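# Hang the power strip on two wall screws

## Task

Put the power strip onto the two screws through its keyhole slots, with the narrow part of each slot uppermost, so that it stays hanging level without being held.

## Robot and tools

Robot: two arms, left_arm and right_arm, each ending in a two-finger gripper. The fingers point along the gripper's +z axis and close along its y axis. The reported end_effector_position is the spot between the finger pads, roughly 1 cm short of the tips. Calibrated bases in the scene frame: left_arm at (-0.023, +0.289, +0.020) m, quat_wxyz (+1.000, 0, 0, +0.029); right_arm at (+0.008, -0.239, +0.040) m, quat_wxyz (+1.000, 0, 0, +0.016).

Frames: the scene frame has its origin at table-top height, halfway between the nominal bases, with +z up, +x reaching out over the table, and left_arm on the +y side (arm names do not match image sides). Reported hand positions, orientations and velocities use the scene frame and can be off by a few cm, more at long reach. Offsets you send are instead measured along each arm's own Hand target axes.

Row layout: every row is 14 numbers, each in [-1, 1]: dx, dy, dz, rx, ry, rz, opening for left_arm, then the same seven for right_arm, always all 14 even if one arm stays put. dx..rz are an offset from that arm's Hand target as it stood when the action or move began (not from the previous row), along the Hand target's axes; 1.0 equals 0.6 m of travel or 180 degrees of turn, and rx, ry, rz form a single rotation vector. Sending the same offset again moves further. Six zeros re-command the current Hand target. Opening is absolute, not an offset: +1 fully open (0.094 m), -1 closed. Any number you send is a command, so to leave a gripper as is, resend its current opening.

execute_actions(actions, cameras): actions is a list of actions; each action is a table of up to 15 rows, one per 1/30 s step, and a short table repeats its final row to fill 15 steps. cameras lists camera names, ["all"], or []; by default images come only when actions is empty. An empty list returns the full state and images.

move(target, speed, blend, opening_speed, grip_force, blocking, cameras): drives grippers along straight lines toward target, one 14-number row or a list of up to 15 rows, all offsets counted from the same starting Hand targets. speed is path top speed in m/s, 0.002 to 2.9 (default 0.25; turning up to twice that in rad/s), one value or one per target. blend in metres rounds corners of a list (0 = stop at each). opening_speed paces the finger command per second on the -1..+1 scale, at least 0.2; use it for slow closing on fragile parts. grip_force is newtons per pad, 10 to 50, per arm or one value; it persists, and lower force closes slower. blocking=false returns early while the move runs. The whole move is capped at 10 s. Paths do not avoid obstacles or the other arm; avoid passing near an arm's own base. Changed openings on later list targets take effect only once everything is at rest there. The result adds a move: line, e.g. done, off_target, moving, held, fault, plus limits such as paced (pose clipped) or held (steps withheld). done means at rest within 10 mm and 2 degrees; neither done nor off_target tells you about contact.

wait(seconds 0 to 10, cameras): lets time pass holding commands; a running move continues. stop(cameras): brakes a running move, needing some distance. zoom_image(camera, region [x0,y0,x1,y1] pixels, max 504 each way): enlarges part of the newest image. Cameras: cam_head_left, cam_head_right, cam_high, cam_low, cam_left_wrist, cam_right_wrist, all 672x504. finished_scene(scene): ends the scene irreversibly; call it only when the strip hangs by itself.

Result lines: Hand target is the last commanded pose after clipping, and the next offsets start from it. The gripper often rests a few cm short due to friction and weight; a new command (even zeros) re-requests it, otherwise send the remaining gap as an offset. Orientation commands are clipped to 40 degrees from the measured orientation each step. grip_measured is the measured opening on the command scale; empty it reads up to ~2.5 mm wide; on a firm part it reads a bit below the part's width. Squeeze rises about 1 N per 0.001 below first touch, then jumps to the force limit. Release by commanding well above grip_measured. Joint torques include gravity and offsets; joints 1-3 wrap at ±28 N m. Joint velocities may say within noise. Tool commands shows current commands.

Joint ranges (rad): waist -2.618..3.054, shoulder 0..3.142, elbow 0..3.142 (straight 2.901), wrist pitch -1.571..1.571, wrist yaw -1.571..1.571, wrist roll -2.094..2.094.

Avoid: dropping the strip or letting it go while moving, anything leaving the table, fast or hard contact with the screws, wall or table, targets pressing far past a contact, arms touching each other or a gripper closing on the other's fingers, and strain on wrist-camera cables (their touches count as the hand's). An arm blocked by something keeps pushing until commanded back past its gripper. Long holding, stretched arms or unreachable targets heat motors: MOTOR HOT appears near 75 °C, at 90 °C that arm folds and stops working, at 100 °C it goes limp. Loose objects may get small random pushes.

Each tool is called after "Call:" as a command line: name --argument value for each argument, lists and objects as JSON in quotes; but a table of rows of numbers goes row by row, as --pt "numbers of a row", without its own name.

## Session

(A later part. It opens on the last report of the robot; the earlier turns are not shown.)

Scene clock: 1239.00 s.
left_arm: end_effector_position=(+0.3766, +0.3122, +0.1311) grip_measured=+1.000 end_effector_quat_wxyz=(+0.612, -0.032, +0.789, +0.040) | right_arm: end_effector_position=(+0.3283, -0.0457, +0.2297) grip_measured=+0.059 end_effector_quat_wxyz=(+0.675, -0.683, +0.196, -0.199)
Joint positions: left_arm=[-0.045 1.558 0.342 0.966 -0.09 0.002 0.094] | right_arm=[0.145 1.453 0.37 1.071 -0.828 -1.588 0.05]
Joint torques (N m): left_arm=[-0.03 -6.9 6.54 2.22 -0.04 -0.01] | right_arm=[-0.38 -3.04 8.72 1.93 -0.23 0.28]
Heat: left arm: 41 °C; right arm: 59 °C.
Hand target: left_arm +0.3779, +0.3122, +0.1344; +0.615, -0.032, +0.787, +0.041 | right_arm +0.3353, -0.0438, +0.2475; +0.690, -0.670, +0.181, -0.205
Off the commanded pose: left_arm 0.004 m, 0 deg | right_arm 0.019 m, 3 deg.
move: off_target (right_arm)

Call:
execute_actions --actions '[]' --cameras '["cam_head_left","cam_head_right","cam_right_wrist"]'

Call:
zoom_image --camera "cam_head_left" --region '[370, 105, 430, 165]'

Call:
zoom_image --camera "cam_head_left" --region '[315, 170, 375, 230]'

Call:
zoom_image --camera "cam_head_right" --region '[375, 105, 435, 165]'

Call:
zoom_image --camera "cam_head_right" --region '[310, 175, 370, 235]'

Scene clock: 1244.27 s.
left_arm: end_effector_position=(+0.3766, +0.3122, +0.1311) grip_measured=+1.000 end_effector_quat_wxyz=(+0.612, -0.032, +0.789, +0.040) | right_arm: end_effector_position=(+0.3282, -0.0457, +0.2297) grip_measured=+0.059 end_effector_quat_wxyz=(+0.675, -0.683, +0.195, -0.199)
Joint positions: left_arm=[-0.045 1.558 0.342 0.966 -0.09 0.002 0.094] | right_arm=[0.145 1.453 0.37 1.071 -0.829 -1.588 0.05]
Joint velocities: within noise
Joint torques (N m): left_arm=[-0.03 -6.9 6.52 2.22 -0.04 -0.01] | right_arm=[-0.36 -3.1 8.65 1.92 -0.23 0.26]
Heat: left arm: 41 °C; right arm: 58 °C.
Hand target: left_arm +0.3779, +0.3122, +0.1344; +0.615, -0.032, +0.787, +0.041 | right_arm +0.3353, -0.0438, +0.2475; +0.690, -0.670, +0.181, -0.205
Tool commands: left_gripper/opening=+1.0 right_gripper/opening=-0.15
Off the commanded pose: left_arm 0.004 m, 0 deg | right_arm 0.019 m, 3 deg.
Images, in order (width x height): cam_head_left 672x504, cam_head_right 672x504, cam_right_wrist 672x504.

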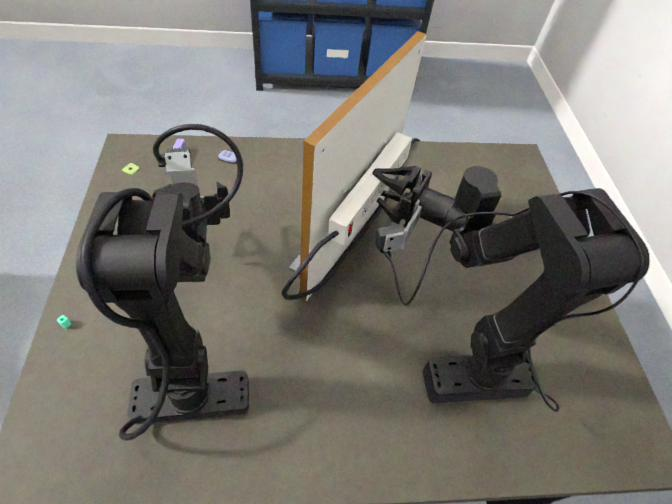

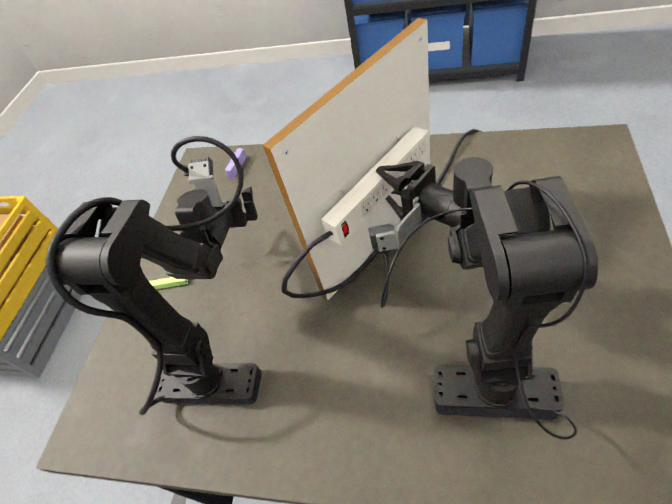

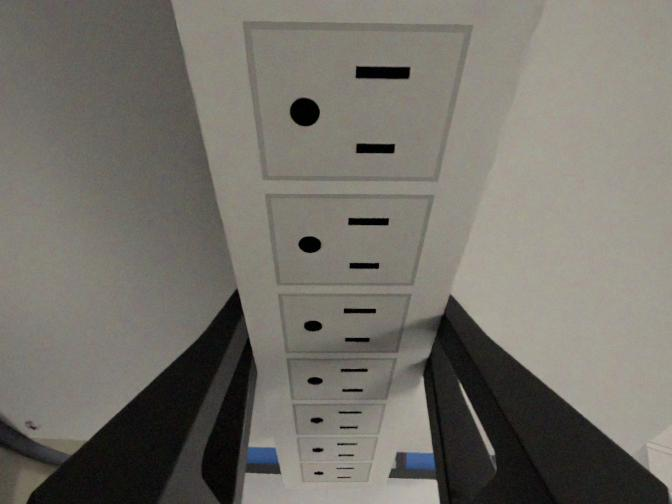

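Scaled by 8.400.

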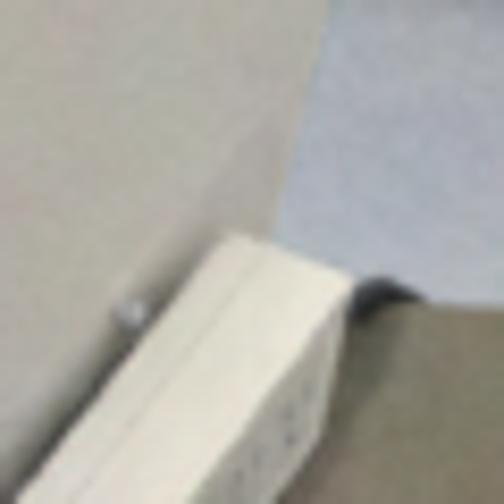

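Scaled by 8.400.

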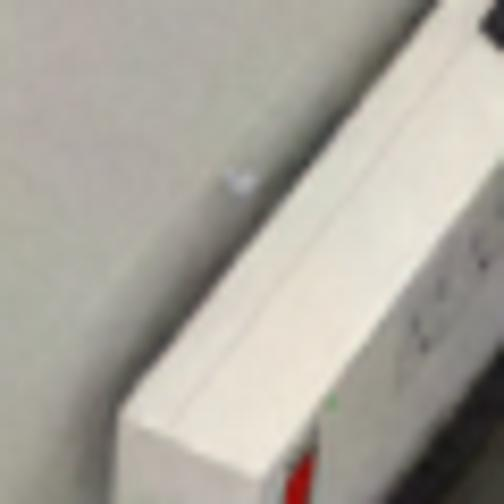

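Scaled by 8.400.

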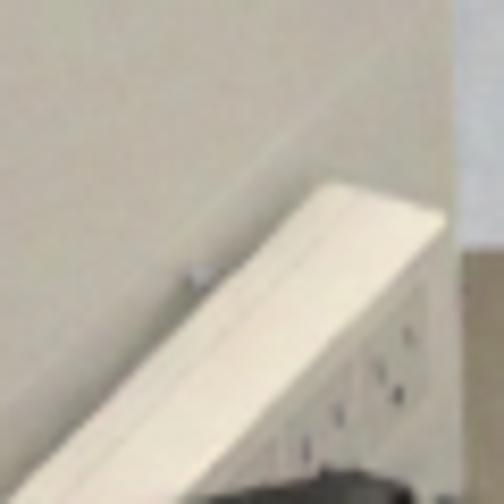

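Scaled by 8.400.

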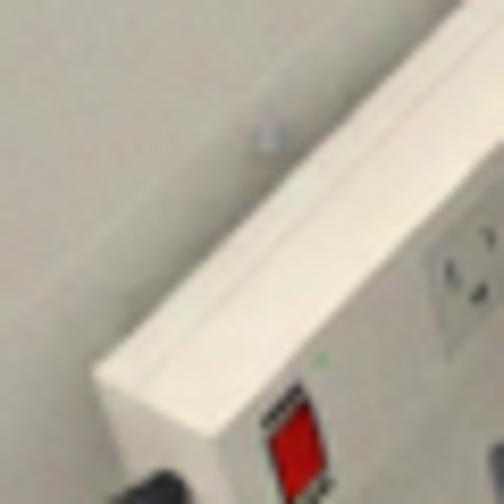

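Call:
move --target '[0,0,0,0,0,0,1,0.0,0.018,0.006,-0.002,0.0,0.00,-0.15]' --speed 0.08

Call:
move --target '[0,0,0,0,0,0,1,0.0,0.002,0.012,0.0,0.0,0.00,-0.15]' --speed 0.06

Scene clock: 1258.93 s.
left_arm: end_effector_position=(+0.3766, +0.3122, +0.1311) grip_measured=+1.000 end_effector_quat_wxyz=(+0.612, -0.032, +0.789, +0.040) | right_arm: end_effector_position=(+0.3320, -0.0450, +0.2204) grip_measured=+0.059 end_effector_quat_wxyz=(+0.674, -0.684, +0.198, -0.196)
Joint positions: left_arm=[-0.045 1.558 0.342 0.966 -0.09 0.002 0.094] | right_arm=[0.145 1.508 0.37 1.117 -0.829 -1.588 0.05]
Joint torques (N m): left_arm=[-0.05 -6.9 6.56 2.22 -0.04 -0.01] | right_arm=[0.5 -3.44 7.92 1.98 -0.1 0.21]
Heat: left arm: 41 °C; right arm: 57 °C.
Hand target: left_arm +0.3779, +0.3122, +0.1344; +0.615, -0.032, +0.787, +0.041 | right_arm +0.3376, -0.0405, +0.2369; +0.688, -0.672, +0.182, -0.204
Off the commanded pose: left_arm 0.004 m, 0 deg | right_arm 0.018 m, 3 deg.
move: off_target (right_arm)

Scene clock: 1259.77 s.
left_arm: end_effector_position=(+0.3766, +0.3122, +0.1311) grip_measured=+1.000 end_effector_quat_wxyz=(+0.612, -0.032, +0.789, +0.040) | right_arm: end_effector_position=(+0.3344, -0.0400, +0.2169) grip_measured=+0.059 end_effector_quat_wxyz=(+0.673, -0.686, +0.200, -0.193)
Joint positions: left_arm=[-0.045 1.558 0.342 0.966 -0.09 0.002 0.094] | right_arm=[0.164 1.532 0.379 1.123 -0.811 -1.588 0.05]
Joint torques (N m): left_arm=[-0.05 -6.91 6.54 2.22 -0.04 -0.01] | right_arm=[0.73 -3.56 8.31 1.99 -0.09 0.2]
Heat: left arm: 41 °C; right arm: 57 °C.
Hand target: left_arm +0.3779, +0.3122, +0.1344; +0.615, -0.032, +0.787, +0.041 | right_arm +0.3414, -0.0343, +0.2357; +0.688, -0.672, +0.182, -0.204
Off the commanded pose: left_arm 0.004 m, 0 deg | right_arm 0.021 m, 3 deg.
move: off_target (right_arm)

Call:
move --target '[0,0,0,0,0,0,1,0.0,-0.002,0.008,0.0,0.0,0.00,-0.15]' --speed 0.05

Call:
move --target '[0,0,0,0,0,0,1,0.0,-0.001,0.008,0.0,0.0,0.00,-0.15]' --speed 0.05

Scene clock: 1262.60 s.
left_arm: end_effector_position=(+0.3766, +0.3122, +0.1311) grip_measured=+1.000 end_effector_quat_wxyz=(+0.612, -0.032, +0.789, +0.040) | right_arm: end_effector_position=(+0.3354, -0.0382, +0.2175) grip_measured=+0.059 end_effector_quat_wxyz=(+0.672, -0.685, +0.202, -0.196)
Joint positions: left_arm=[-0.045 1.558 0.342 0.966 -0.09 0.002 0.094] | right_arm=[0.174 1.532 0.382 1.122 -0.794 -1.588 0.05]
Joint torques (N m): left_arm=[-0.03 -6.91 6.54 2.22 -0.04 -0.01] | right_arm=[1.03 -3.17 9.29 1.93 -0.14 0.21]
Heat: left arm: 41 °C; right arm: 56 °C.
Hand target: left_arm +0.3779, +0.3122, +0.1344; +0.615, -0.032, +0.787, +0.041 | right_arm +0.3439, -0.0304, +0.2371; +0.688, -0.672, +0.182, -0.204
Off the commanded pose: left_arm 0.004 m, 0 deg | right_arm 0.023 m, 3 deg.
move: off_target (right_arm)

Scene clock: 1263.30 s.
left_arm: end_effector_position=(+0.3766, +0.3122, +0.1311) grip_measured=+1.000 end_effector_quat_wxyz=(+0.612, -0.032, +0.789, +0.040) | right_arm: end_effector_position=(+0.3362, -0.0368, +0.2169) grip_measured=+0.059 end_effector_quat_wxyz=(+0.672, -0.685, +0.202, -0.197)
Joint positions: left_arm=[-0.045 1.558 0.342 0.966 -0.09 0.002 0.094] | right_arm=[0.18 1.537 0.384 1.125 -0.786 -1.589 0.05]
Joint torques (N m): left_arm=[-0.03 -6.9 6.53 2.23 -0.04 -0.01] | right_arm=[1.59 -3.06 10.06 1.87 -0.05 0.21]
Heat: left arm: 41 °C; right arm: 56 °C.
Hand target: left_arm +0.3779, +0.3122, +0.1344; +0.615, -0.032, +0.787, +0.041 | right_arm +0.3464, -0.0262, +0.2378; +0.688, -0.672, +0.182, -0.204
Off the commanded pose: left_arm 0.004 m, 0 deg | right_arm 0.026 m, 3 deg.
move: off_target (right_arm)

Call:
move --target '[0,0,0,0,0,0,1,0.0,-0.002,0.01,0.0,0.0,0.00,-0.15]' --speed 0.05

Call:
move --target '[0,0,0,0,0,0,1,0.0,-0.001,0.008,0.0,0.0,0.00,-0.15]' --speed 0.05

Scene clock: 1266.83 s.
left_arm: end_effector_position=(+0.3766, +0.3122, +0.1311) grip_measured=+1.000 end_effector_quat_wxyz=(+0.612, -0.032, +0.789, +0.040) | right_arm: end_effector_position=(+0.3366, -0.0369, +0.2169) grip_measured=+0.059 end_effector_quat_wxyz=(+0.671, -0.685, +0.203, -0.198)
Joint positions: left_arm=[-0.045 1.558 0.342 0.966 -0.09 0.002 0.094] | right_arm=[0.181 1.537 0.384 1.125 -0.782 -1.589 0.05]
Joint torques (N m): left_arm=[-0.05 -6.9 6.53 2.22 -0.04 -0.01] | right_arm=[2.74 -2.58 11.21 1.79 0.1 0.22]
Heat: left arm: 41 °C; right arm: 56 °C.
Hand target: left_arm +0.3779, +0.3122, +0.1344; +0.615, -0.032, +0.787, +0.041 | right_arm +0.3495, -0.0212, +0.2392; +0.688, -0.672, +0.182, -0.204
Off the commanded pose: left_arm 0.004 m, 0 deg | right_arm 0.030 m, 3 deg.
move: off_target (right_arm)

Scene clock: 1267.57 s.
left_arm: end_effector_position=(+0.3766, +0.3122, +0.1311) grip_measured=+1.000 end_effector_quat_wxyz=(+0.612, -0.032, +0.789, +0.040) | right_arm: end_effector_position=(+0.3368, -0.0366, +0.2170) grip_measured=+0.059 end_effector_quat_wxyz=(+0.672, -0.684, +0.203, -0.199)
Joint positions: left_arm=[-0.045 1.558 0.342 0.966 -0.09 0.002 0.094] | right_arm=[0.182 1.54 0.384 1.131 -0.78 -1.588 0.05]
Joint torques (N m): left_arm=[-0.03 -6.91 6.54 2.22 -0.04 -0.01] | right_arm=[3.66 -2.33 12.11 1.69 0.21 0.21]
Heat: left arm: 41 °C; right arm: 57 °C.
Hand target: left_arm +0.3779, +0.3122, +0.1344; +0.615, -0.032, +0.787, +0.041 | right_arm +0.3519, -0.0171, +0.2401; +0.688, -0.672, +0.182, -0.204
Off the commanded pose: left_arm 0.004 m, 0 deg | right_arm 0.034 m, 3 deg.
move: off_target (right_arm)

Call:
execute_actions --actions '[]' --cameras '["cam_head_left","cam_head_right","cam_right_wrist"]'

Call:
zoom_image --camera "cam_head_left" --region '[370, 105, 430, 165]'

Call:
zoom_image --camera "cam_head_left" --region '[315, 170, 375, 230]'

Call:
zoom_image --camera "cam_head_right" --region '[375, 105, 435, 165]'

Call:
zoom_image --camera "cam_head_right" --region '[310, 175, 370, 235]'

Scene clock: 1274.47 s.
left_arm: end_effector_position=(+0.3766, +0.3122, +0.1311) grip_measured=+1.000 end_effector_quat_wxyz=(+0.612, -0.032, +0.789, +0.040) | right_arm: end_effector_position=(+0.3368, -0.0366, +0.2169) grip_measured=+0.059 end_effector_quat_wxyz=(+0.672, -0.684, +0.203, -0.199)
Joint positions: left_arm=[-0.045 1.558 0.342 0.966 -0.09 0.002 0.094] | right_arm=[0.182 1.541 0.384 1.131 -0.78 -1.588 0.05]
Joint velocities: within noise
Joint torques (N m): left_arm=[-0.03 -6.91 6.53 2.22 -0.04 -0.01] | right_arm=[3.7 -2.37 12.08 1.69 0.21 0.22]
Heat: left arm: 41 °C; right arm: 58 °C.
Hand target: left_arm +0.3779, +0.3122, +0.1344; +0.615, -0.032, +0.787, +0.041 | right_arm +0.3520, -0.0171, +0.2399; +0.688, -0.672, +0.182, -0.204
Tool commands: left_gripper/opening=+1.0 right_gripper/opening=-0.15
Off the commanded pose: left_arm 0.004 m, 0 deg | right_arm 0.034 m, 3 deg.
Images, in order (width x height): cam_head_left 672x504, cam_head_right 672x504, cam_right_wrist 672x504.

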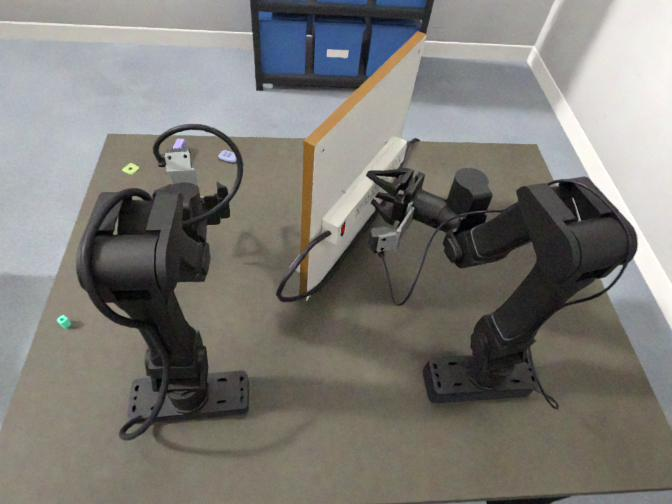

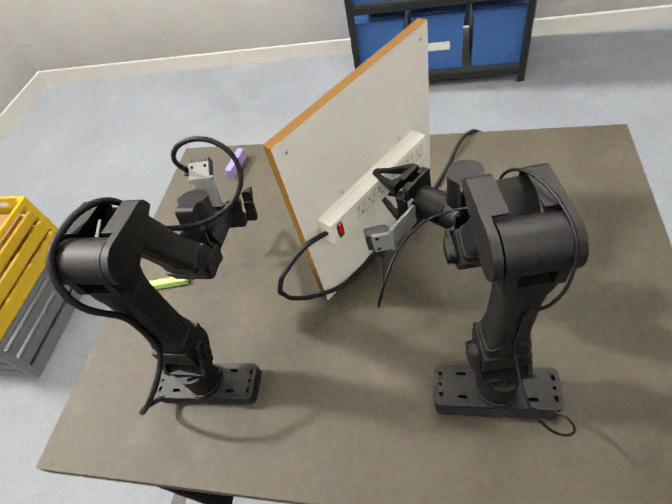

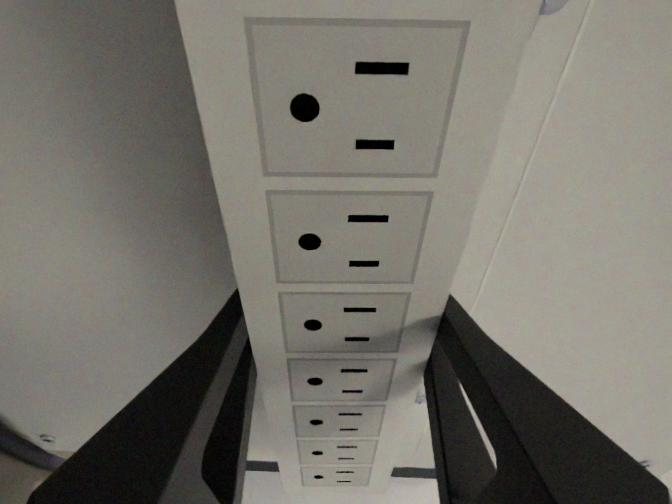

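Scaled by 8.400.

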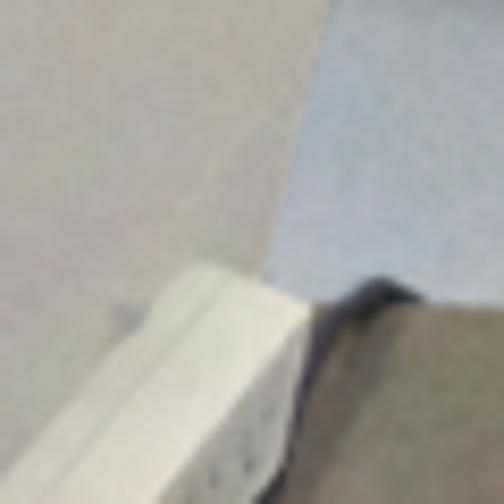

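Scaled by 8.400.

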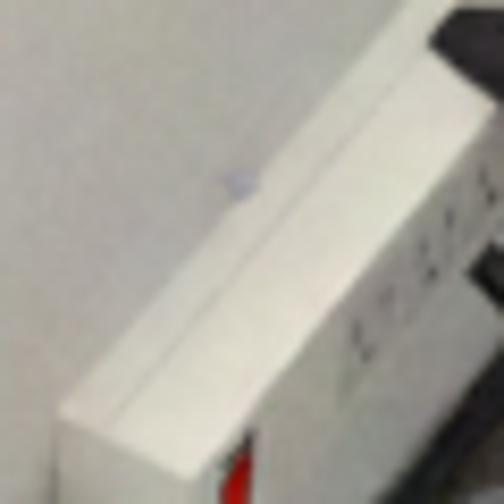

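Scaled by 8.400.

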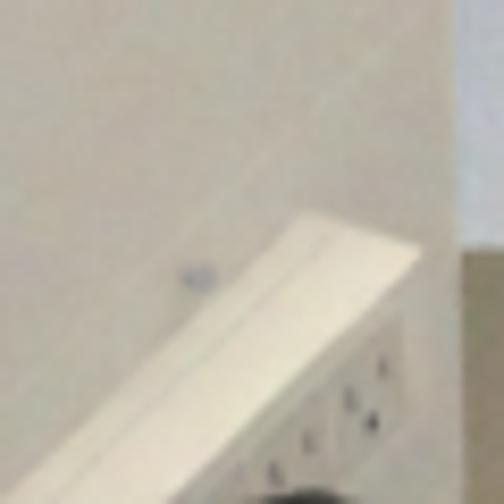

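Scaled by 8.400.

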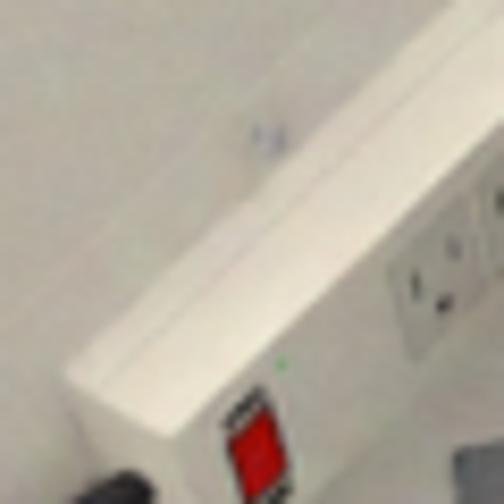

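Call:
zoom_image --camera "cam_right_wrist" --region '[480, 0, 620, 105]'

Call:
zoom_image --camera "cam_right_wrist" --region '[360, 340, 480, 504]'

Call:
zoom_image --camera "cam_right_wrist" --region '[230, 280, 430, 504]'

Call:
zoom_image --camera "cam_right_wrist" --region '[160, 0, 580, 315]'

Scaled by 3.600.

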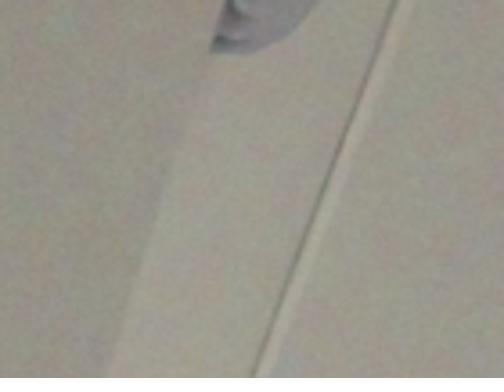

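Scaled by 3.073.

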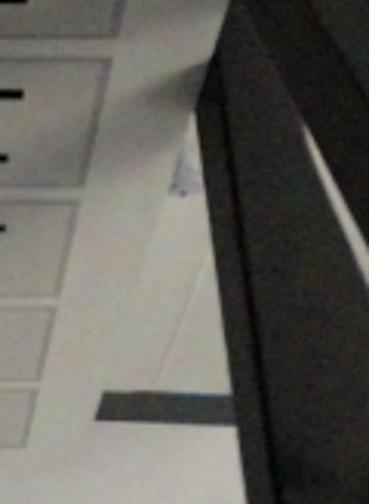

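Scaled by 2.250.

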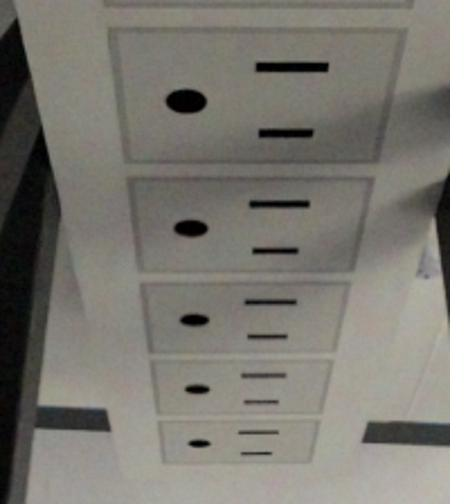

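Scaled by 1.200.

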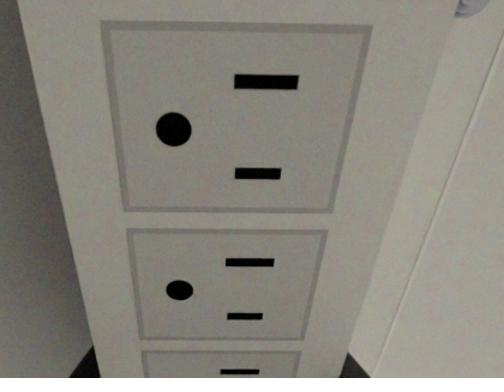

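Call:
move --pt "0 0 0 0 0 0 1 0.0 0.0 -0.055 0.0 0.0 0.00 -0.15" --pt "0 0 0 0 0 0 1 0.012 -0.06 -0.055 0.0 0.0 -0.003 -0.15" --speed 0.08 --blend 0.01

Scene clock: 1340.33 s.
left_arm: end_effector_position=(+0.3766, +0.3122, +0.1311) grip_measured=+1.000 end_effector_quat_wxyz=(+0.612, -0.032, +0.789, +0.040) | right_arm: end_effector_position=(+0.3377, -0.0504, +0.2443) grip_measured=+0.059 end_effector_quat_wxyz=(+0.669, -0.689, +0.204, -0.192)
Joint positions: left_arm=[-0.045 1.558 0.342 0.966 -0.09 0.002 0.094] | right_arm=[0.12 1.396 0.445 0.902 -0.852 -1.599 0.05]
Joint torques (N m): left_arm=[-0.03 -6.91 6.53 2.22 -0.04 -0.01] | right_arm=[-0.39 -6.63 9.07 1.81 -0.29 0.26]
Heat: left arm: 41 °C; right arm: 61 °C.
Hand target: left_arm +0.3779, +0.3122, +0.1344; +0.615, -0.032, +0.787, +0.041 | right_arm +0.3395, -0.0495, +0.2751; +0.687, -0.673, +0.179, -0.207
Off the commanded pose: left_arm 0.004 m, 0 deg | right_arm 0.031 m, 4 deg.
move: off_target (right_arm)

Call:
move --target '[0,0,0,0,0,0,1,0.003,-0.022,-0.001,0.003,0.0,-0.006,-0.15]' --speed 0.1

Scene clock: 1344.47 s.
left_arm: end_effector_position=(+0.3766, +0.3122, +0.1311) grip_measured=+1.000 end_effector_quat_wxyz=(+0.612, -0.032, +0.789, +0.040) | right_arm: end_effector_position=(+0.3384, -0.0518, +0.2553) grip_measured=+0.059 end_effector_quat_wxyz=(+0.669, -0.688, +0.198, -0.198)
Joint positions: left_arm=[-0.045 1.558 0.342 0.966 -0.09 0.002 0.094] | right_arm=[0.113 1.365 0.467 0.859 -0.859 -1.609 0.05]
Joint torques (N m): left_arm=[-0.03 -6.91 6.54 2.22 -0.03 -0.01] | right_arm=[-0.44 -6.63 9.65 1.78 -0.29 0.26]
Heat: left arm: 41 °C; right arm: 61 °C.
Hand target: left_arm +0.3779, +0.3122, +0.1344; +0.615, -0.032, +0.787, +0.041 | right_arm +0.3401, -0.0509, +0.2883; +0.688, -0.672, +0.171, -0.215
Off the commanded pose: left_arm 0.004 m, 0 deg | right_arm 0.033 m, 5 deg.
move: off_target (right_arm)

Call:
move --target '[0,0,0,0,0,0,1,0.001,-0.013,0.002,0.001,0.0,-0.003,-0.15]' --speed 0.1

Scene clock: 1347.27 s.
left_arm: end_effector_position=(+0.3766, +0.3122, +0.1311) grip_measured=+1.000 end_effector_quat_wxyz=(+0.612, -0.032, +0.789, +0.040) | right_arm: end_effector_position=(+0.3395, -0.0516, +0.2622) grip_measured=+0.059 end_effector_quat_wxyz=(+0.669, -0.688, +0.194, -0.201)
Joint positions: left_arm=[-0.045 1.558 0.342 0.966 -0.09 0.002 0.094] | right_arm=[0.113 1.348 0.486 0.826 -0.859 -1.615 0.05]
Joint torques (N m): left_arm=[-0.03 -6.9 6.53 2.22 -0.04 -0.01] | right_arm=[-0.21 -6.64 9.91 1.83 -0.26 0.28]
Heat: left arm: 41 °C; right arm: 61 °C.
Hand target: left_arm +0.3779, +0.3122, +0.1344; +0.615, -0.032, +0.787, +0.041 | right_arm +0.3407, -0.0503, +0.2963; +0.688, -0.671, +0.168, -0.218
Off the commanded pose: left_arm 0.004 m, 0 deg | right_arm 0.034 m, 5 deg.
move: off_target (right_arm)

Call:
move --target '[0,0,0,0,0,0,1,0.000,0.0,0.008,0.0,0.001,0.0,-0.15]' --speed 0.06

Call:
move --target '[0,0,0,0,0,0,1,0.000,0.0,0.005,0.0,0.001,0.0,-0.15]' --speed 0.06

Scene clock: 1352.70 s.
left_arm: end_effector_position=(+0.3766, +0.3122, +0.1311) grip_measured=+1.000 end_effector_quat_wxyz=(+0.612, -0.032, +0.789, +0.040) | right_arm: end_effector_position=(+0.3411, -0.0513, +0.2646) grip_measured=+0.059 end_effector_quat_wxyz=(+0.669, -0.687, +0.193, -0.205)
Joint positions: left_arm=[-0.045 1.558 0.342 0.966 -0.09 0.002 0.094] | right_arm=[0.115 1.348 0.493 0.824 -0.852 -1.617 0.05]
Joint torques (N m): left_arm=[-0.03 -6.91 6.53 2.22 -0.04 -0.01] | right_arm=[0.75 -5.79 10.06 1.82 -0.12 0.3]
Heat: left arm: 41 °C; right arm: 60 °C.
Hand target: left_arm +0.3779, +0.3122, +0.1344; +0.615, -0.032, +0.787, +0.041 | right_arm +0.3432, -0.0462, +0.2964; +0.688, -0.671, +0.169, -0.219
Off the commanded pose: left_arm 0.004 m, 0 deg | right_arm 0.032 m, 4 deg.
move: off_target (right_arm)

Scene clock: 1353.50 s.
left_arm: end_effector_position=(+0.3766, +0.3122, +0.1311) grip_measured=+1.000 end_effector_quat_wxyz=(+0.612, -0.032, +0.789, +0.040) | right_arm: end_effector_position=(+0.3412, -0.0492, +0.2646) grip_measured=+0.059 end_effector_quat_wxyz=(+0.669, -0.687, +0.194, -0.206)
Joint positions: left_arm=[-0.045 1.558 0.342 0.966 -0.09 0.002 0.094] | right_arm=[0.126 1.348 0.493 0.824 -0.839 -1.617 0.05]
Joint torques (N m): left_arm=[-0.03 -6.91 6.53 2.22 -0.04 -0.01] | right_arm=[0.83 -5.3 10.47 1.82 -0.15 0.28]
Heat: left arm: 41 °C; right arm: 60 °C.
Hand target: left_arm +0.3779, +0.3122, +0.1344; +0.615, -0.032, +0.787, +0.041 | right_arm +0.3448, -0.0436, +0.2966; +0.688, -0.671, +0.170, -0.220
Off the commanded pose: left_arm 0.004 m, 0 deg | right_arm 0.033 m, 4 deg.
move: off_target (right_arm)

Call:
move --target '[0,0,0,0,0,0,1,0.000,0.012,0.003,0.0,0.000,0.005,-0.15]' --speed 0.06

Scene clock: 1358.23 s.
left_arm: end_effector_position=(+0.3766, +0.3122, +0.1311) grip_measured=+1.000 end_effector_quat_wxyz=(+0.612, -0.032, +0.789, +0.040) | right_arm: end_effector_position=(+0.3418, -0.0487, +0.2671) grip_measured=+0.059 end_effector_quat_wxyz=(+0.671, -0.685, +0.192, -0.211)
Joint positions: left_arm=[-0.045 1.558 0.342 0.966 -0.09 0.002 0.094] | right_arm=[0.129 1.348 0.493 0.837 -0.831 -1.615 0.05]
Joint torques (N m): left_arm=[-0.03 -6.91 6.53 2.22 -0.04 -0.01] | right_arm=[0.88 -2.97 9.63 2.03 -0.15 0.4]
Heat: left arm: 41 °C; right arm: 61 °C.
Hand target: left_arm +0.3779, +0.3122, +0.1344; +0.615, -0.032, +0.787, +0.041 | right_arm +0.3463, -0.0421, +0.2895; +0.689, -0.669, +0.175, -0.215
Off the commanded pose: left_arm 0.004 m, 0 deg | right_arm 0.024 m, 3 deg.
move: off_target (right_arm)

Call:
move --target '[0,0,0,0,0,0,1,0.000,0.007,-0.003,-0.003,0.000,0.008,-0.15]' --speed 0.06

Scene clock: 1361.93 s.
left_arm: end_effector_position=(+0.3766, +0.3122, +0.1311) grip_measured=+1.000 end_effector_quat_wxyz=(+0.612, -0.032, +0.789, +0.040) | right_arm: end_effector_position=(+0.3418, -0.0487, +0.2674) grip_measured=+0.059 end_effector_quat_wxyz=(+0.672, -0.684, +0.195, -0.209)
Joint positions: left_arm=[-0.045 1.558 0.342 0.966 -0.09 0.002 0.094] | right_arm=[0.129 1.348 0.493 0.839 -0.831 -1.605 0.05]
Joint torques (N m): left_arm=[-0.02 -6.91 6.53 2.22 -0.04 -0.01] | right_arm=[0.51 -2.88 9.24 1.94 -0.21 0.48]
Heat: left arm: 41 °C; right arm: 62 °C.
Hand target: left_arm +0.3779, +0.3122, +0.1344; +0.615, -0.032, +0.787, +0.041 | right_arm +0.3456, -0.0436, +0.2852; +0.689, -0.670, +0.184, -0.205
Off the commanded pose: left_arm 0.004 m, 0 deg | right_arm 0.019 m, 3 deg.
move: off_target (right_arm)

Call:
move --target '[0,0,0,0,0,0,1,0.000,0.008,0.0,-0.003,0.000,0.005,-0.15]' --speed 0.06

Scene clock: 1365.67 s.
left_arm: end_effector_position=(+0.3766, +0.3122, +0.1311) grip_measured=+1.000 end_effector_quat_wxyz=(+0.612, -0.032, +0.789, +0.040) | right_arm: end_effector_position=(+0.3422, -0.0486, +0.2667) grip_measured=+0.059 end_effector_quat_wxyz=(+0.672, -0.683, +0.195, -0.208)
Joint positions: left_arm=[-0.045 1.558 0.342 0.966 -0.09 0.002 0.094] | right_arm=[0.129 1.353 0.493 0.845 -0.831 -1.604 0.05]
Joint torques (N m): left_arm=[-0.03 -6.91 6.54 2.22 -0.04 -0.01] | right_arm=[0.54 -2.61 8.87 1.87 -0.18 0.46]
Heat: left arm: 41 °C; right arm: 62 °C.
Hand target: left_arm +0.3779, +0.3122, +0.1344; +0.615, -0.032, +0.787, +0.041 | right_arm +0.3458, -0.0435, +0.2804; +0.687, -0.672, +0.191, -0.199
Off the commanded pose: left_arm 0.004 m, 0 deg | right_arm 0.015 m, 2 deg.
move: off_target (right_arm)

Call:
move --target '[0,0,0,0,0,0,1,-0.001,0.01,0.0,-0.004,0.000,0.002,-0.15]' --speed 0.06

Scene clock: 1367.77 s.
left_arm: end_effector_position=(+0.3766, +0.3122, +0.1311) grip_measured=+1.000 end_effector_quat_wxyz=(+0.612, -0.032, +0.789, +0.040) | right_arm: end_effector_position=(+0.3423, -0.0484, +0.2666) grip_measured=+0.059 end_effector_quat_wxyz=(+0.673, -0.683, +0.194, -0.207)
Joint positions: left_arm=[-0.045 1.558 0.342 0.966 -0.09 0.002 0.094] | right_arm=[0.129 1.356 0.493 0.849 -0.834 -1.603 0.05]
Joint torques (N m): left_arm=[-0.05 -6.91 6.54 2.23 -0.04 -0.01] | right_arm=[0.8 -2.45 8.29 1.78 -0.12 0.4]
Heat: left arm: 41 °C; right arm: 62 °C.
Hand target: left_arm +0.3779, +0.3122, +0.1344; +0.615, -0.032, +0.787, +0.041 | right_arm +0.3454, -0.0431, +0.2744; +0.684, -0.676, +0.194, -0.196
Off the commanded pose: left_arm 0.004 m, 0 deg | right_arm 0.010 m, 2 deg.
move: done

Call:
move --target '[0,0,0,0,0,0,1,-0.001,0.006,-0.006,-0.004,0.000,0.002,-0.15]' --speed 0.06

Scene clock: 1370.13 s.
left_arm: end_effector_position=(+0.3766, +0.3122, +0.1311) grip_measured=+1.000 end_effector_quat_wxyz=(+0.612, -0.032, +0.789, +0.040) | right_arm: end_effector_position=(+0.3422, -0.0485, +0.2665) grip_measured=+0.059 end_effector_quat_wxyz=(+0.673, -0.683, +0.194, -0.207)
Joint positions: left_arm=[-0.045 1.558 0.342 0.966 -0.09 0.002 0.094] | right_arm=[0.128 1.356 0.493 0.849 -0.835 -1.603 0.05]
Joint torques (N m): left_arm=[-0.03 -6.91 6.53 2.23 -0.04 -0.01] | right_arm=[0.14 -3.11 7.58 1.6 -0.22 0.33]
Heat: left arm: 41 °C; right arm: 61 °C.
Hand target: left_arm +0.3779, +0.3122, +0.1344; +0.615, -0.032, +0.787, +0.041 | right_arm +0.3429, -0.0457, +0.2707; +0.680, -0.679, +0.197, -0.192
Off the commanded pose: left_arm 0.004 m, 0 deg | right_arm 0.005 m, 2 deg.
move: done

Call:
move --target '[0,0,0,0,0,0,1,-0.001,0.002,-0.008,0.0,0.000,0.0,-0.15]' --speed 0.06

Scene clock: 1373.27 s.
left_arm: end_effector_position=(+0.3766, +0.3122, +0.1311) grip_measured=+1.000 end_effector_quat_wxyz=(+0.612, -0.032, +0.789, +0.040) | right_arm: end_effector_position=(+0.3419, -0.0496, +0.2664) grip_measured=+0.059 end_effector_quat_wxyz=(+0.673, -0.684, +0.193, -0.206)
Joint positions: left_arm=[-0.045 1.558 0.342 0.966 -0.09 0.002 0.094] | right_arm=[0.122 1.356 0.493 0.848 -0.845 -1.604 0.05]
Joint torques (N m): left_arm=[-0.03 -6.91 6.53 2.22 -0.04 -0.01] | right_arm=[-0.39 -4.11 6.38 1.64 -0.25 0.34]
Heat: left arm: 41 °C; right arm: 61 °C.
Hand target: left_arm +0.3779, +0.3122, +0.1344; +0.615, -0.032, +0.787, +0.041 | right_arm +0.3399, -0.0495, +0.2695; +0.680, -0.679, +0.197, -0.192
Off the commanded pose: left_arm 0.004 m, 0 deg | right_arm 0.004 m, 2 deg.
move: done

Call:
move --target '[0,0,0,0,0,0,1,0.001,0.014,0.0,0.0,0.000,0.003,-0.15]' --speed 0.06

Scene clock: 1376.07 s.
left_arm: end_effector_position=(+0.3766, +0.3122, +0.1311) grip_measured=+1.000 end_effector_quat_wxyz=(+0.612, -0.032, +0.789, +0.040) | right_arm: end_effector_position=(+0.3421, -0.0499, +0.2655) grip_measured=+0.059 end_effector_quat_wxyz=(+0.675, -0.682, +0.188, -0.209)
Joint positions: left_arm=[-0.045 1.558 0.342 0.966 -0.09 0.002 0.094] | right_arm=[0.12 1.37 0.487 0.881 -0.851 -1.604 0.05]
Joint torques (N m): left_arm=[-0.05 -6.91 6.53 2.22 -0.04 -0.01] | right_arm=[-0.34 -3.04 5.49 1.73 -0.19 0.4]
Heat: left arm: 41 °C; right arm: 60 °C.
Hand target: left_arm +0.3779, +0.3122, +0.1344; +0.615, -0.032, +0.787, +0.041 | right_arm +0.3405, -0.0498, +0.2613; +0.681, -0.678, +0.201, -0.189
Off the commanded pose: left_arm 0.004 m, 0 deg | right_arm 0.005 m, 3 deg.
move: off_target (right_arm)

Call:
move --target '[0,0,0,0,0,0,1,0.001,0.006,0.0,-0.008,0.000,0.006,-0.15]' --speed 0.06

Scene clock: 1379.27 s.
left_arm: end_effector_position=(+0.3766, +0.3122, +0.1311) grip_measured=+1.000 end_effector_quat_wxyz=(+0.612, -0.032, +0.789, +0.040) | right_arm: end_effector_position=(+0.3420, -0.0499, +0.2647) grip_measured=+0.059 end_effector_quat_wxyz=(+0.674, -0.683, +0.187, -0.209)
Joint positions: left_arm=[-0.045 1.558 0.342 0.966 -0.09 0.002 0.094] | right_arm=[0.12 1.37 0.487 0.878 -0.851 -1.608 0.05]
Joint torques (N m): left_arm=[-0.03 -6.93 6.52 2.22 -0.03 -0.01] | right_arm=[-0.46 -3.6 6.06 1.33 -0.2 0.38]
Heat: left arm: 41 °C; right arm: 59 °C.
Hand target: left_arm +0.3779, +0.3122, +0.1344; +0.615, -0.032, +0.787, +0.041 | right_arm +0.3408, -0.0501, +0.2575; +0.674, -0.685, +0.209, -0.180
Off the commanded pose: left_arm 0.004 m, 0 deg | right_arm 0.007 m, 4 deg.
move: off_target (right_arm)

Call:
move --target '[0,0,0,0,0,0,1,0.001,0.003,0.0,-0.004,0.000,0.008,-0.15]' --speed 0.06

Scene clock: 1382.77 s.
left_arm: end_effector_position=(+0.3766, +0.3122, +0.1311) grip_measured=+1.000 end_effector_quat_wxyz=(+0.612, -0.032, +0.789, +0.040) | right_arm: end_effector_position=(+0.3419, -0.0500, +0.2644) grip_measured=+0.059 end_effector_quat_wxyz=(+0.674, -0.684, +0.188, -0.209)
Joint positions: left_arm=[-0.045 1.558 0.342 0.966 -0.09 0.002 0.094] | right_arm=[0.118 1.37 0.487 0.876 -0.853 -1.609 0.05]
Joint torques (N m): left_arm=[-0.05 -6.91 6.53 2.22 -0.04 -0.01] | right_arm=[-0.4 -3.77 6.37 1.11 -0.19 0.51]
Heat: left arm: 41 °C; right arm: 58 °C.
Hand target: left_arm +0.3779, +0.3122, +0.1344; +0.615, -0.032, +0.787, +0.041 | right_arm +0.3413, -0.0504, +0.2557; +0.672, -0.687, +0.219, -0.170
Off the commanded pose: left_arm 0.004 m, 0 deg | right_arm 0.009 m, 6 deg.
move: off_target (right_arm)

Call:
move --target '[0,0,0,0,0,0,1,0.0,0.0,0.0,-0.003,0.000,0.006,-0.15]' --speed 0.06

Scene clock: 1385.83 s.
left_arm: end_effector_position=(+0.3766, +0.3122, +0.1311) grip_measured=+1.000 end_effector_quat_wxyz=(+0.612, -0.032, +0.789, +0.040) | right_arm: end_effector_position=(+0.3418, -0.0500, +0.2641) grip_measured=+0.059 end_effector_quat_wxyz=(+0.674, -0.684, +0.188, -0.208)
Joint positions: left_arm=[-0.045 1.558 0.342 0.966 -0.09 0.002 0.094] | right_arm=[0.118 1.37 0.487 0.874 -0.853 -1.609 0.05]
Joint torques (N m): left_arm=[-0.03 -6.9 6.53 2.22 -0.04 -0.01] | right_arm=[-0.43 -4.3 6.74 0.92 -0.2 0.6]
Heat: left arm: 41 °C; right arm: 58 °C.
Hand target: left_arm +0.3779, +0.3122, +0.1344; +0.615, -0.032, +0.787, +0.041 | right_arm +0.3412, -0.0504, +0.2557; +0.670, -0.688, +0.226, -0.163
Off the commanded pose: left_arm 0.004 m, 0 deg | right_arm 0.008 m, 7 deg.
move: off_target (right_arm)

Call:
move --target '[0,0,0,0,0,0,1,0.0,0.0,0.0,0.003,0.000,0.006,-0.15]' --speed 0.06

Scene clock: 1388.47 s.
left_arm: end_effector_position=(+0.3766, +0.3122, +0.1311) grip_measured=+1.000 end_effector_quat_wxyz=(+0.612, -0.032, +0.789, +0.040) | right_arm: end_effector_position=(+0.3418, -0.0500, +0.2652) grip_measured=+0.059 end_effector_quat_wxyz=(+0.677, -0.681, +0.193, -0.203)
Joint positions: left_arm=[-0.045 1.558 0.342 0.966 -0.09 0.002 0.094] | right_arm=[0.118 1.37 0.487 0.88 -0.853 -1.589 0.05]
Joint torques (N m): left_arm=[-0.05 -6.91 6.53 2.22 -0.04 -0.01] | right_arm=[-0.4 -3.81 6.38 1.11 -0.18 0.64]
Heat: left arm: 41 °C; right arm: 57 °C.
Hand target: left_arm +0.3779, +0.3122, +0.1344; +0.615, -0.032, +0.787, +0.041 | right_arm +0.3412, -0.0504, +0.2557; +0.675, -0.682, +0.232, -0.158
Off the commanded pose: left_arm 0.004 m, 0 deg | right_arm 0.010 m, 7 deg.
move: off_target (right_arm)

Call:
move --target '[0,0,0,0,0,0,1,-0.002,0.009,0.0,0.001,0.000,0.0,-0.15]' --speed 0.06

Scene clock: 1395.27 s.
left_arm: end_effector_position=(+0.3766, +0.3122, +0.1311) grip_measured=+1.000 end_effector_quat_wxyz=(+0.612, -0.032, +0.789, +0.040) | right_arm: end_effector_position=(+0.3419, -0.0500, +0.2659) grip_measured=+0.059 end_effector_quat_wxyz=(+0.678, -0.680, +0.194, -0.202)
Joint positions: left_arm=[-0.045 1.558 0.342 0.966 -0.09 0.002 0.094] | right_arm=[0.118 1.37 0.487 0.884 -0.853 -1.581 0.05]
Joint torques (N m): left_arm=[-0.03 -6.91 6.54 2.23 -0.03 -0.01] | right_arm=[-0.1 -2.92 5.11 1.33 -0.14 0.57]
Heat: left arm: 41 °C; right arm: 56 °C.
Hand target: left_arm +0.3779, +0.3122, +0.1344; +0.615, -0.032, +0.787, +0.041 | right_arm +0.3397, -0.0497, +0.2504; +0.676, -0.681, +0.232, -0.158
Off the commanded pose: left_arm 0.004 m, 0 deg | right_arm 0.016 m, 7 deg.
move: off_target (right_arm)

Call:
move --target '[0,0,0,0,0,0,1,0.0,0.008,0.0,-0.003,0.000,-0.004,-0.15]' --speed 0.06

Scene clock: 1399.00 s.
left_arm: end_effector_position=(+0.3766, +0.3122, +0.1311) grip_measured=+1.000 end_effector_quat_wxyz=(+0.612, -0.032, +0.789, +0.040) | right_arm: end_effector_position=(+0.3419, -0.0500, +0.2659) grip_measured=+0.059 end_effector_quat_wxyz=(+0.677, -0.680, +0.193, -0.203)
Joint positions: left_arm=[-0.045 1.558 0.342 0.966 -0.09 0.002 0.094] | right_arm=[0.118 1.37 0.487 0.884 -0.853 -1.585 0.05]
Joint torques (N m): left_arm=[-0.03 -6.91 6.54 2.22 -0.04 -0.01] | right_arm=[-0.09 -2.5 4.66 1.29 -0.14 0.43]
Heat: left arm: 41 °C; right arm: 56 °C.
Hand target: left_arm +0.3779, +0.3122, +0.1344; +0.615, -0.032, +0.787, +0.041 | right_arm +0.3392, -0.0495, +0.2456; +0.672, -0.686, +0.228, -0.161
Off the commanded pose: left_arm 0.004 m, 0 deg | right_arm 0.020 m, 6 deg.
move: off_target (right_arm)

Call:
move --target '[0,0,0,0,0,0,1,0.0,0.006,0.0,0.0,0.000,-0.003,-0.15]' --speed 0.06

Scene clock: 1401.33 s.
left_arm: end_effector_position=(+0.3766, +0.3122, +0.1311) grip_measured=+1.000 end_effector_quat_wxyz=(+0.612, -0.032, +0.789, +0.040) | right_arm: end_effector_position=(+0.3405, -0.0504, +0.2429) grip_measured=+0.059 end_effector_quat_wxyz=(+0.665, -0.692, +0.220, -0.177)
Joint positions: left_arm=[-0.045 1.558 0.342 0.966 -0.09 0.002 0.094] | right_arm=[0.118 1.392 0.466 0.845 -0.852 -1.585 0.05]
Joint torques (N m): left_arm=[-0.03 -6.91 6.53 2.22 -0.04 -0.01] | right_arm=[-0.09 -3.17 5.61 1.82 -0.23 0.31]
Heat: left arm: 41 °C; right arm: 55 °C.
Hand target: left_arm +0.3779, +0.3122, +0.1344; +0.615, -0.032, +0.787, +0.041 | right_arm +0.3388, -0.0495, +0.2422; +0.671, -0.687, +0.225, -0.164
Off the commanded pose: left_arm 0.004 m, 0 deg | right_arm 0.002 m, 2 deg.
move: done

Call:
move --target '[0,0,0,0,0,0,1,0.003,-0.12,-0.003,0.0,0.000,-0.012,-0.15]' --speed 0.15

Scene clock: 1408.13 s.
left_arm: end_effector_position=(+0.3766, +0.3122, +0.1311) grip_measured=+1.000 end_effector_quat_wxyz=(+0.612, -0.032, +0.789, +0.040) | right_arm: end_effector_position=(+0.3469, -0.0539, +0.2805) grip_measured=+0.059 end_effector_quat_wxyz=(-0.646, +0.706, -0.236, +0.166)
Joint positions: left_arm=[-0.045 1.558 0.342 0.966 -0.09 0.002 0.094] | right_arm=[0.107 1.271 0.629 0.476 -0.851 -1.625 0.05]
Joint torques (N m): left_arm=[-0.03 -6.91 6.54 2.22 -0.04 -0.01] | right_arm=[-0.32 -6.19 10.24 1.77 -0.45 0.33]
Heat: left arm: 41 °C; right arm: 56 °C.
Hand target: left_arm +0.3779, +0.3122, +0.1344; +0.615, -0.032, +0.787, +0.041 | right_arm +0.3458, -0.0522, +0.3138; -0.668, +0.691, -0.212, +0.177
Off the commanded pose: left_arm 0.004 m, 0 deg | right_arm 0.033 m, 4 deg.
move: off_target (right_arm)

Call:
execute_actions --actions '[]' --cameras '["cam_head_left","cam_right_wrist"]'

Scene clock: 1428.30 s.
left_arm: end_effector_position=(+0.3766, +0.3122, +0.1311) grip_measured=+1.000 end_effector_quat_wxyz=(+0.612, -0.032, +0.789, +0.040) | right_arm: end_effector_position=(+0.3469, -0.0539, +0.2805) grip_measured=+0.059 end_effector_quat_wxyz=(-0.646, +0.706, -0.236, +0.166)
Joint positions: left_arm=[-0.045 1.558 0.342 0.966 -0.09 0.002 0.094] | right_arm=[0.107 1.271 0.629 0.475 -0.851 -1.626 0.05]
Joint velocities: within noise
Joint torques (N m): left_arm=[-0.03 -6.91 6.54 2.22 -0.04 -0.01] | right_arm=[-0.42 -6.12 10.26 1.8 -0.43 0.32]
Heat: left arm: 41 °C; right arm: 63 °C.
Hand target: left_arm +0.3779, +0.3122, +0.1344; +0.615, -0.032, +0.787, +0.041 | right_arm +0.3458, -0.0522, +0.3138; -0.668, +0.691, -0.212, +0.177
Tool commands: left_gripper/opening=+1.0 right_gripper/opening=-0.15
Off the commanded pose: left_arm 0.004 m, 0 deg | right_arm 0.033 m, 4 deg.
Images, in order (width x height): cam_head_left 672x504, cam_right_wrist 672x504.

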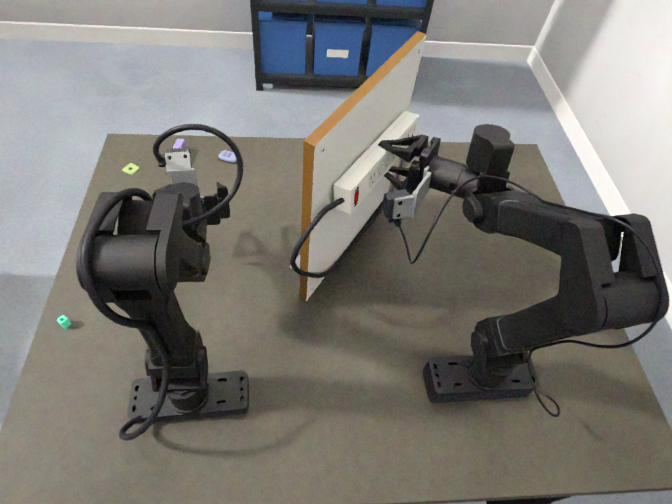

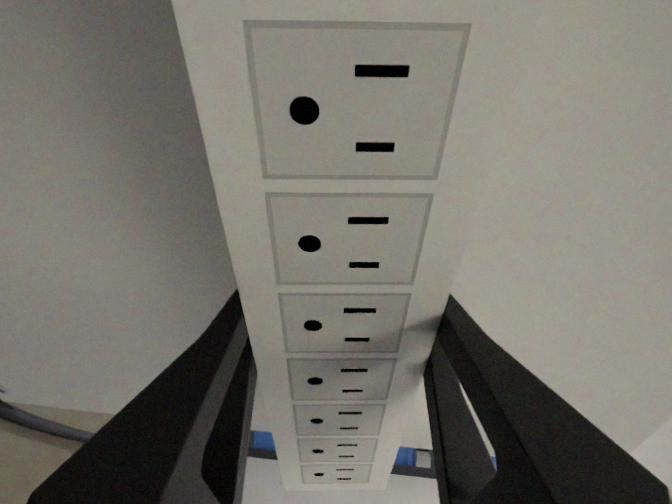

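Call:
move --target '[0,0,0,0,0,0,1, 0,-0.015,-0.010,0.024,0.006,-0.022,-0.15]' --speed 0.06

Scene clock: 1435.97 s.
left_arm: end_effector_position=(+0.3766, +0.3122, +0.1311) grip_measured=+1.000 end_effector_quat_wxyz=(+0.612, -0.032, +0.789, +0.040) | right_arm: end_effector_position=(+0.3511, -0.0565, +0.3079) grip_measured=+0.059 end_effector_quat_wxyz=(+0.668, -0.685, +0.194, -0.217)
Joint positions: left_arm=[-0.045 1.558 0.342 0.966 -0.09 0.002 0.094] | right_arm=[0.098 1.271 0.629 0.621 -0.851 -1.624 0.05]
Joint torques (N m): left_arm=[-0.05 -6.91 6.53 2.23 -0.04 -0.01] | right_arm=[-0.43 -6.37 6.32 1.94 -0.28 0.47]
Heat: left arm: 41 °C; right arm: 64 °C.
Hand target: left_arm +0.3779, +0.3122, +0.1344; +0.615, -0.032, +0.787, +0.041 | right_arm +0.3431, -0.0571, +0.3230; +0.685, -0.671, +0.187, -0.214
Off the commanded pose: left_arm 0.004 m, 0 deg | right_arm 0.017 m, 3 deg.
move: off_target (right_arm)

Call:
move --target '[0,0,0,0,0,0,1, -0.0133,0.0917,0,0,-0.003,0.0064,-0.15]' --speed 0.06 --cameras '["cam_head_left","cam_head_right"]'

Scene clock: 1447.90 s.
left_arm: end_effector_position=(+0.3766, +0.3122, +0.1311) grip_measured=+1.000 end_effector_quat_wxyz=(+0.612, -0.032, +0.789, +0.040) | right_arm: end_effector_position=(+0.3430, -0.0576, +0.2655) grip_measured=+0.059 end_effector_quat_wxyz=(+0.677, -0.676, +0.193, -0.219)
Joint positions: left_arm=[-0.045 1.558 0.342 0.966 -0.09 0.002 0.094] | right_arm=[0.098 1.368 0.468 0.917 -0.851 -1.593 0.05]
Joint torques (N m): left_arm=[-0.03 -6.91 6.53 2.22 -0.04 -0.02] | right_arm=[0.98 -3.23 5.7 1.99 -0.17 0.39]
Heat: left arm: 41 °C; right arm: 61 °C.
Hand target: left_arm +0.3779, +0.3122, +0.1344; +0.615, -0.032, +0.787, +0.041 | right_arm +0.3388, -0.0523, +0.2679; +0.688, -0.670, +0.191, -0.204
Off the commanded pose: left_arm 0.004 m, 0 deg | right_arm 0.007 m, 2 deg.
move: done
Images, in order (width x height): cam_head_left 672x504, cam_head_right 672x504.

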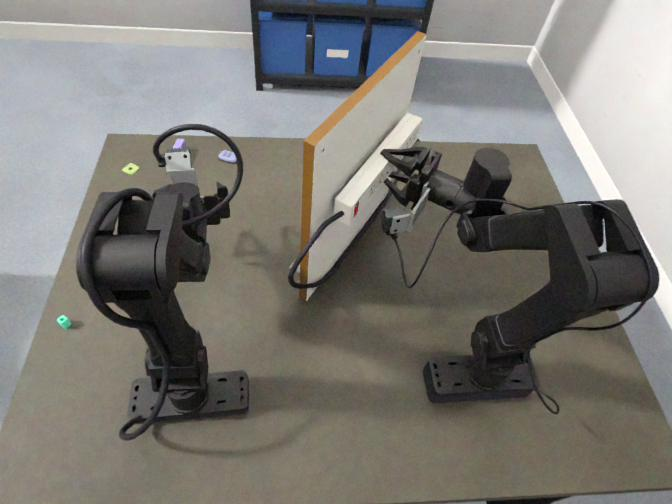

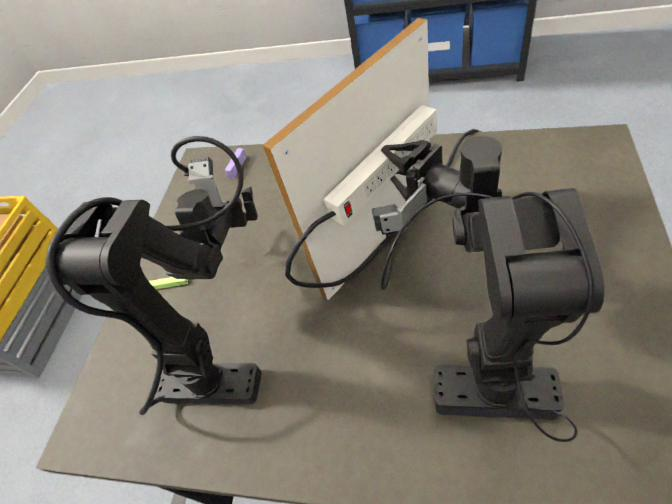

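Call:
move --target '[0,0,0,0,0,0,1, -0.008,0.002,0,-0.015,-0.008,0.009,-0.15]' --speed 0.06

Scene clock: 1458.37 s.
left_arm: end_effector_position=(+0.3766, +0.3122, +0.1311) grip_measured=+1.000 end_effector_quat_wxyz=(+0.612, -0.032, +0.789, +0.040) | right_arm: end_effector_position=(+0.3393, -0.0553, +0.2431) grip_measured=+0.059 end_effector_quat_wxyz=(+0.660, -0.696, +0.222, -0.177)
Joint positions: left_arm=[-0.045 1.558 0.342 0.966 -0.09 0.002 0.094] | right_arm=[0.101 1.368 0.468 0.797 -0.865 -1.603 0.05]
Joint torques (N m): left_arm=[-0.05 -6.91 6.54 2.22 -0.04 -0.01] | right_arm=[0.77 -6.67 7.76 1.72 -0.35 0.23]
Heat: left arm: 41 °C; right arm: 58 °C.
Hand target: left_arm +0.3779, +0.3122, +0.1344; +0.615, -0.032, +0.787, +0.041 | right_arm +0.3348, -0.0497, +0.2666; +0.677, -0.685, +0.197, -0.182
Off the commanded pose: left_arm 0.004 m, 0 deg | right_arm 0.025 m, 4 deg.
move: off_target (right_arm)

Call:
move --target '[0,0,0,0,0,0,1, 0.0167,-0.094,-0.0043,0.0145,0.010,-0.0153,-0.15]' --speed 0.06

Call:
execute_actions --actions '[]' --cameras '[]'

Scene clock: 1474.97 s.
left_arm: end_effector_position=(+0.3766, +0.3122, +0.1311) grip_measured=+1.000 end_effector_quat_wxyz=(+0.612, -0.032, +0.789, +0.040) | right_arm: end_effector_position=(+0.3426, -0.0567, +0.2869) grip_measured=+0.059 end_effector_quat_wxyz=(+0.665, -0.690, +0.209, -0.195)
Joint positions: left_arm=[-0.045 1.558 0.342 0.966 -0.09 0.002 0.094] | right_arm=[0.096 1.271 0.568 0.644 -0.864 -1.607 0.05]
Joint torques (N m): left_arm=[-0.03 -6.91 6.53 2.23 -0.04 -0.01] | right_arm=[-0.38 -6.42 10.61 1.79 -0.18 0.36]
Heat: left arm: 41 °C; right arm: 58 °C.
Hand target: left_arm +0.3779, +0.3122, +0.1344; +0.615, -0.032, +0.787, +0.041 | right_arm +0.3434, -0.0568, +0.3228; +0.685, -0.671, +0.186, -0.213
Off the commanded pose: left_arm 0.004 m, 0 deg | right_arm 0.036 m, 4 deg.
move: off_target (right_arm)

Scene clock: 1474.97 s.
left_arm: end_effector_position=(+0.3766, +0.3122, +0.1311) grip_measured=+1.000 end_effector_quat_wxyz=(+0.612, -0.032, +0.789, +0.040) | right_arm: end_effector_position=(+0.3426, -0.0567, +0.2869) grip_measured=+0.059 end_effector_quat_wxyz=(+0.665, -0.690, +0.209, -0.195)
Joint positions: left_arm=[-0.045 1.558 0.342 0.966 -0.09 0.002 0.094] | right_arm=[0.096 1.271 0.568 0.644 -0.864 -1.607 0.05]
Joint velocities: within noise
Joint torques (N m): left_arm=[-0.03 -6.91 6.53 2.23 -0.04 -0.01] | right_arm=[-0.38 -6.42 10.61 1.79 -0.18 0.36]
Heat: left arm: 41 °C; right arm: 58 °C.
Hand target: left_arm +0.3779, +0.3122, +0.1344; +0.615, -0.032, +0.787, +0.041 | right_arm +0.3434, -0.0568, +0.3228; +0.685, -0.671, +0.186, -0.213
Tool commands: left_gripper/opening=+1.0 right_gripper/opening=-0.15
Off the commanded pose: left_arm 0.004 m, 0 deg | right_arm 0.036 m, 4 deg.
No camera images: "cameras" was empty.

Call:
move --target '[0,0,0,0,0,0,1, 0,-0.03,0,0,0,0,-0.15]' --speed 0.06

Scene clock: 1477.93 s.
left_arm: end_effector_position=(+0.3766, +0.3122, +0.1311) grip_measured=+1.000 end_effector_quat_wxyz=(+0.612, -0.032, +0.789, +0.040) | right_arm: end_effector_position=(+0.3433, -0.0567, +0.3034) grip_measured=+0.059 end_effector_quat_wxyz=(+0.665, -0.690, +0.209, -0.195)
Joint positions: left_arm=[-0.045 1.558 0.342 0.966 -0.09 0.002 0.094] | right_arm=[0.096 1.238 0.621 0.556 -0.863 -1.609 0.05]
Joint torques (N m): left_arm=[-0.03 -6.91 6.53 2.23 -0.04 -0.01] | right_arm=[-0.38 -6.37 10.91 1.79 -0.22 0.35]
Heat: left arm: 41 °C; right arm: 59 °C.
Hand target: left_arm +0.3779, +0.3122, +0.1344; +0.615, -0.032, +0.787, +0.041 | right_arm +0.3426, -0.0569, +0.3408; +0.685, -0.671, +0.186, -0.213
Off the commanded pose: left_arm 0.004 m, 0 deg | right_arm 0.037 m, 5 deg.
move: off_target (right_arm)

Call:
move --target '[0,0,0,0,0,0,1, -0.0245,0.1273,0.002,-0.0096,0,0.012,-0.15]' --speed 0.06

Scene clock: 1495.03 s.
left_arm: end_effector_position=(+0.3766, +0.3122, +0.1311) grip_measured=+1.000 end_effector_quat_wxyz=(+0.612, -0.032, +0.789, +0.040) | right_arm: end_effector_position=(+0.3369, -0.0514, +0.2608) grip_measured=+0.059 end_effector_quat_wxyz=(+0.667, -0.686, +0.202, -0.208)
Joint positions: left_arm=[-0.045 1.558 0.342 0.966 -0.09 0.002 0.094] | right_arm=[0.127 1.328 0.464 0.83 -0.823 -1.61 0.05]
Joint torques (N m): left_arm=[-0.03 -6.91 6.54 2.23 -0.04 -0.01] | right_arm=[0.79 -3.08 5.86 1.95 -0.12 0.39]
Heat: left arm: 41 °C; right arm: 59 °C.
Hand target: left_arm +0.3779, +0.3122, +0.1344; +0.615, -0.032, +0.787, +0.041 | right_arm +0.3341, -0.0474, +0.2642; +0.679, -0.678, +0.202, -0.197
Off the commanded pose: left_arm 0.004 m, 0 deg | right_arm 0.006 m, 2 deg.
move: done


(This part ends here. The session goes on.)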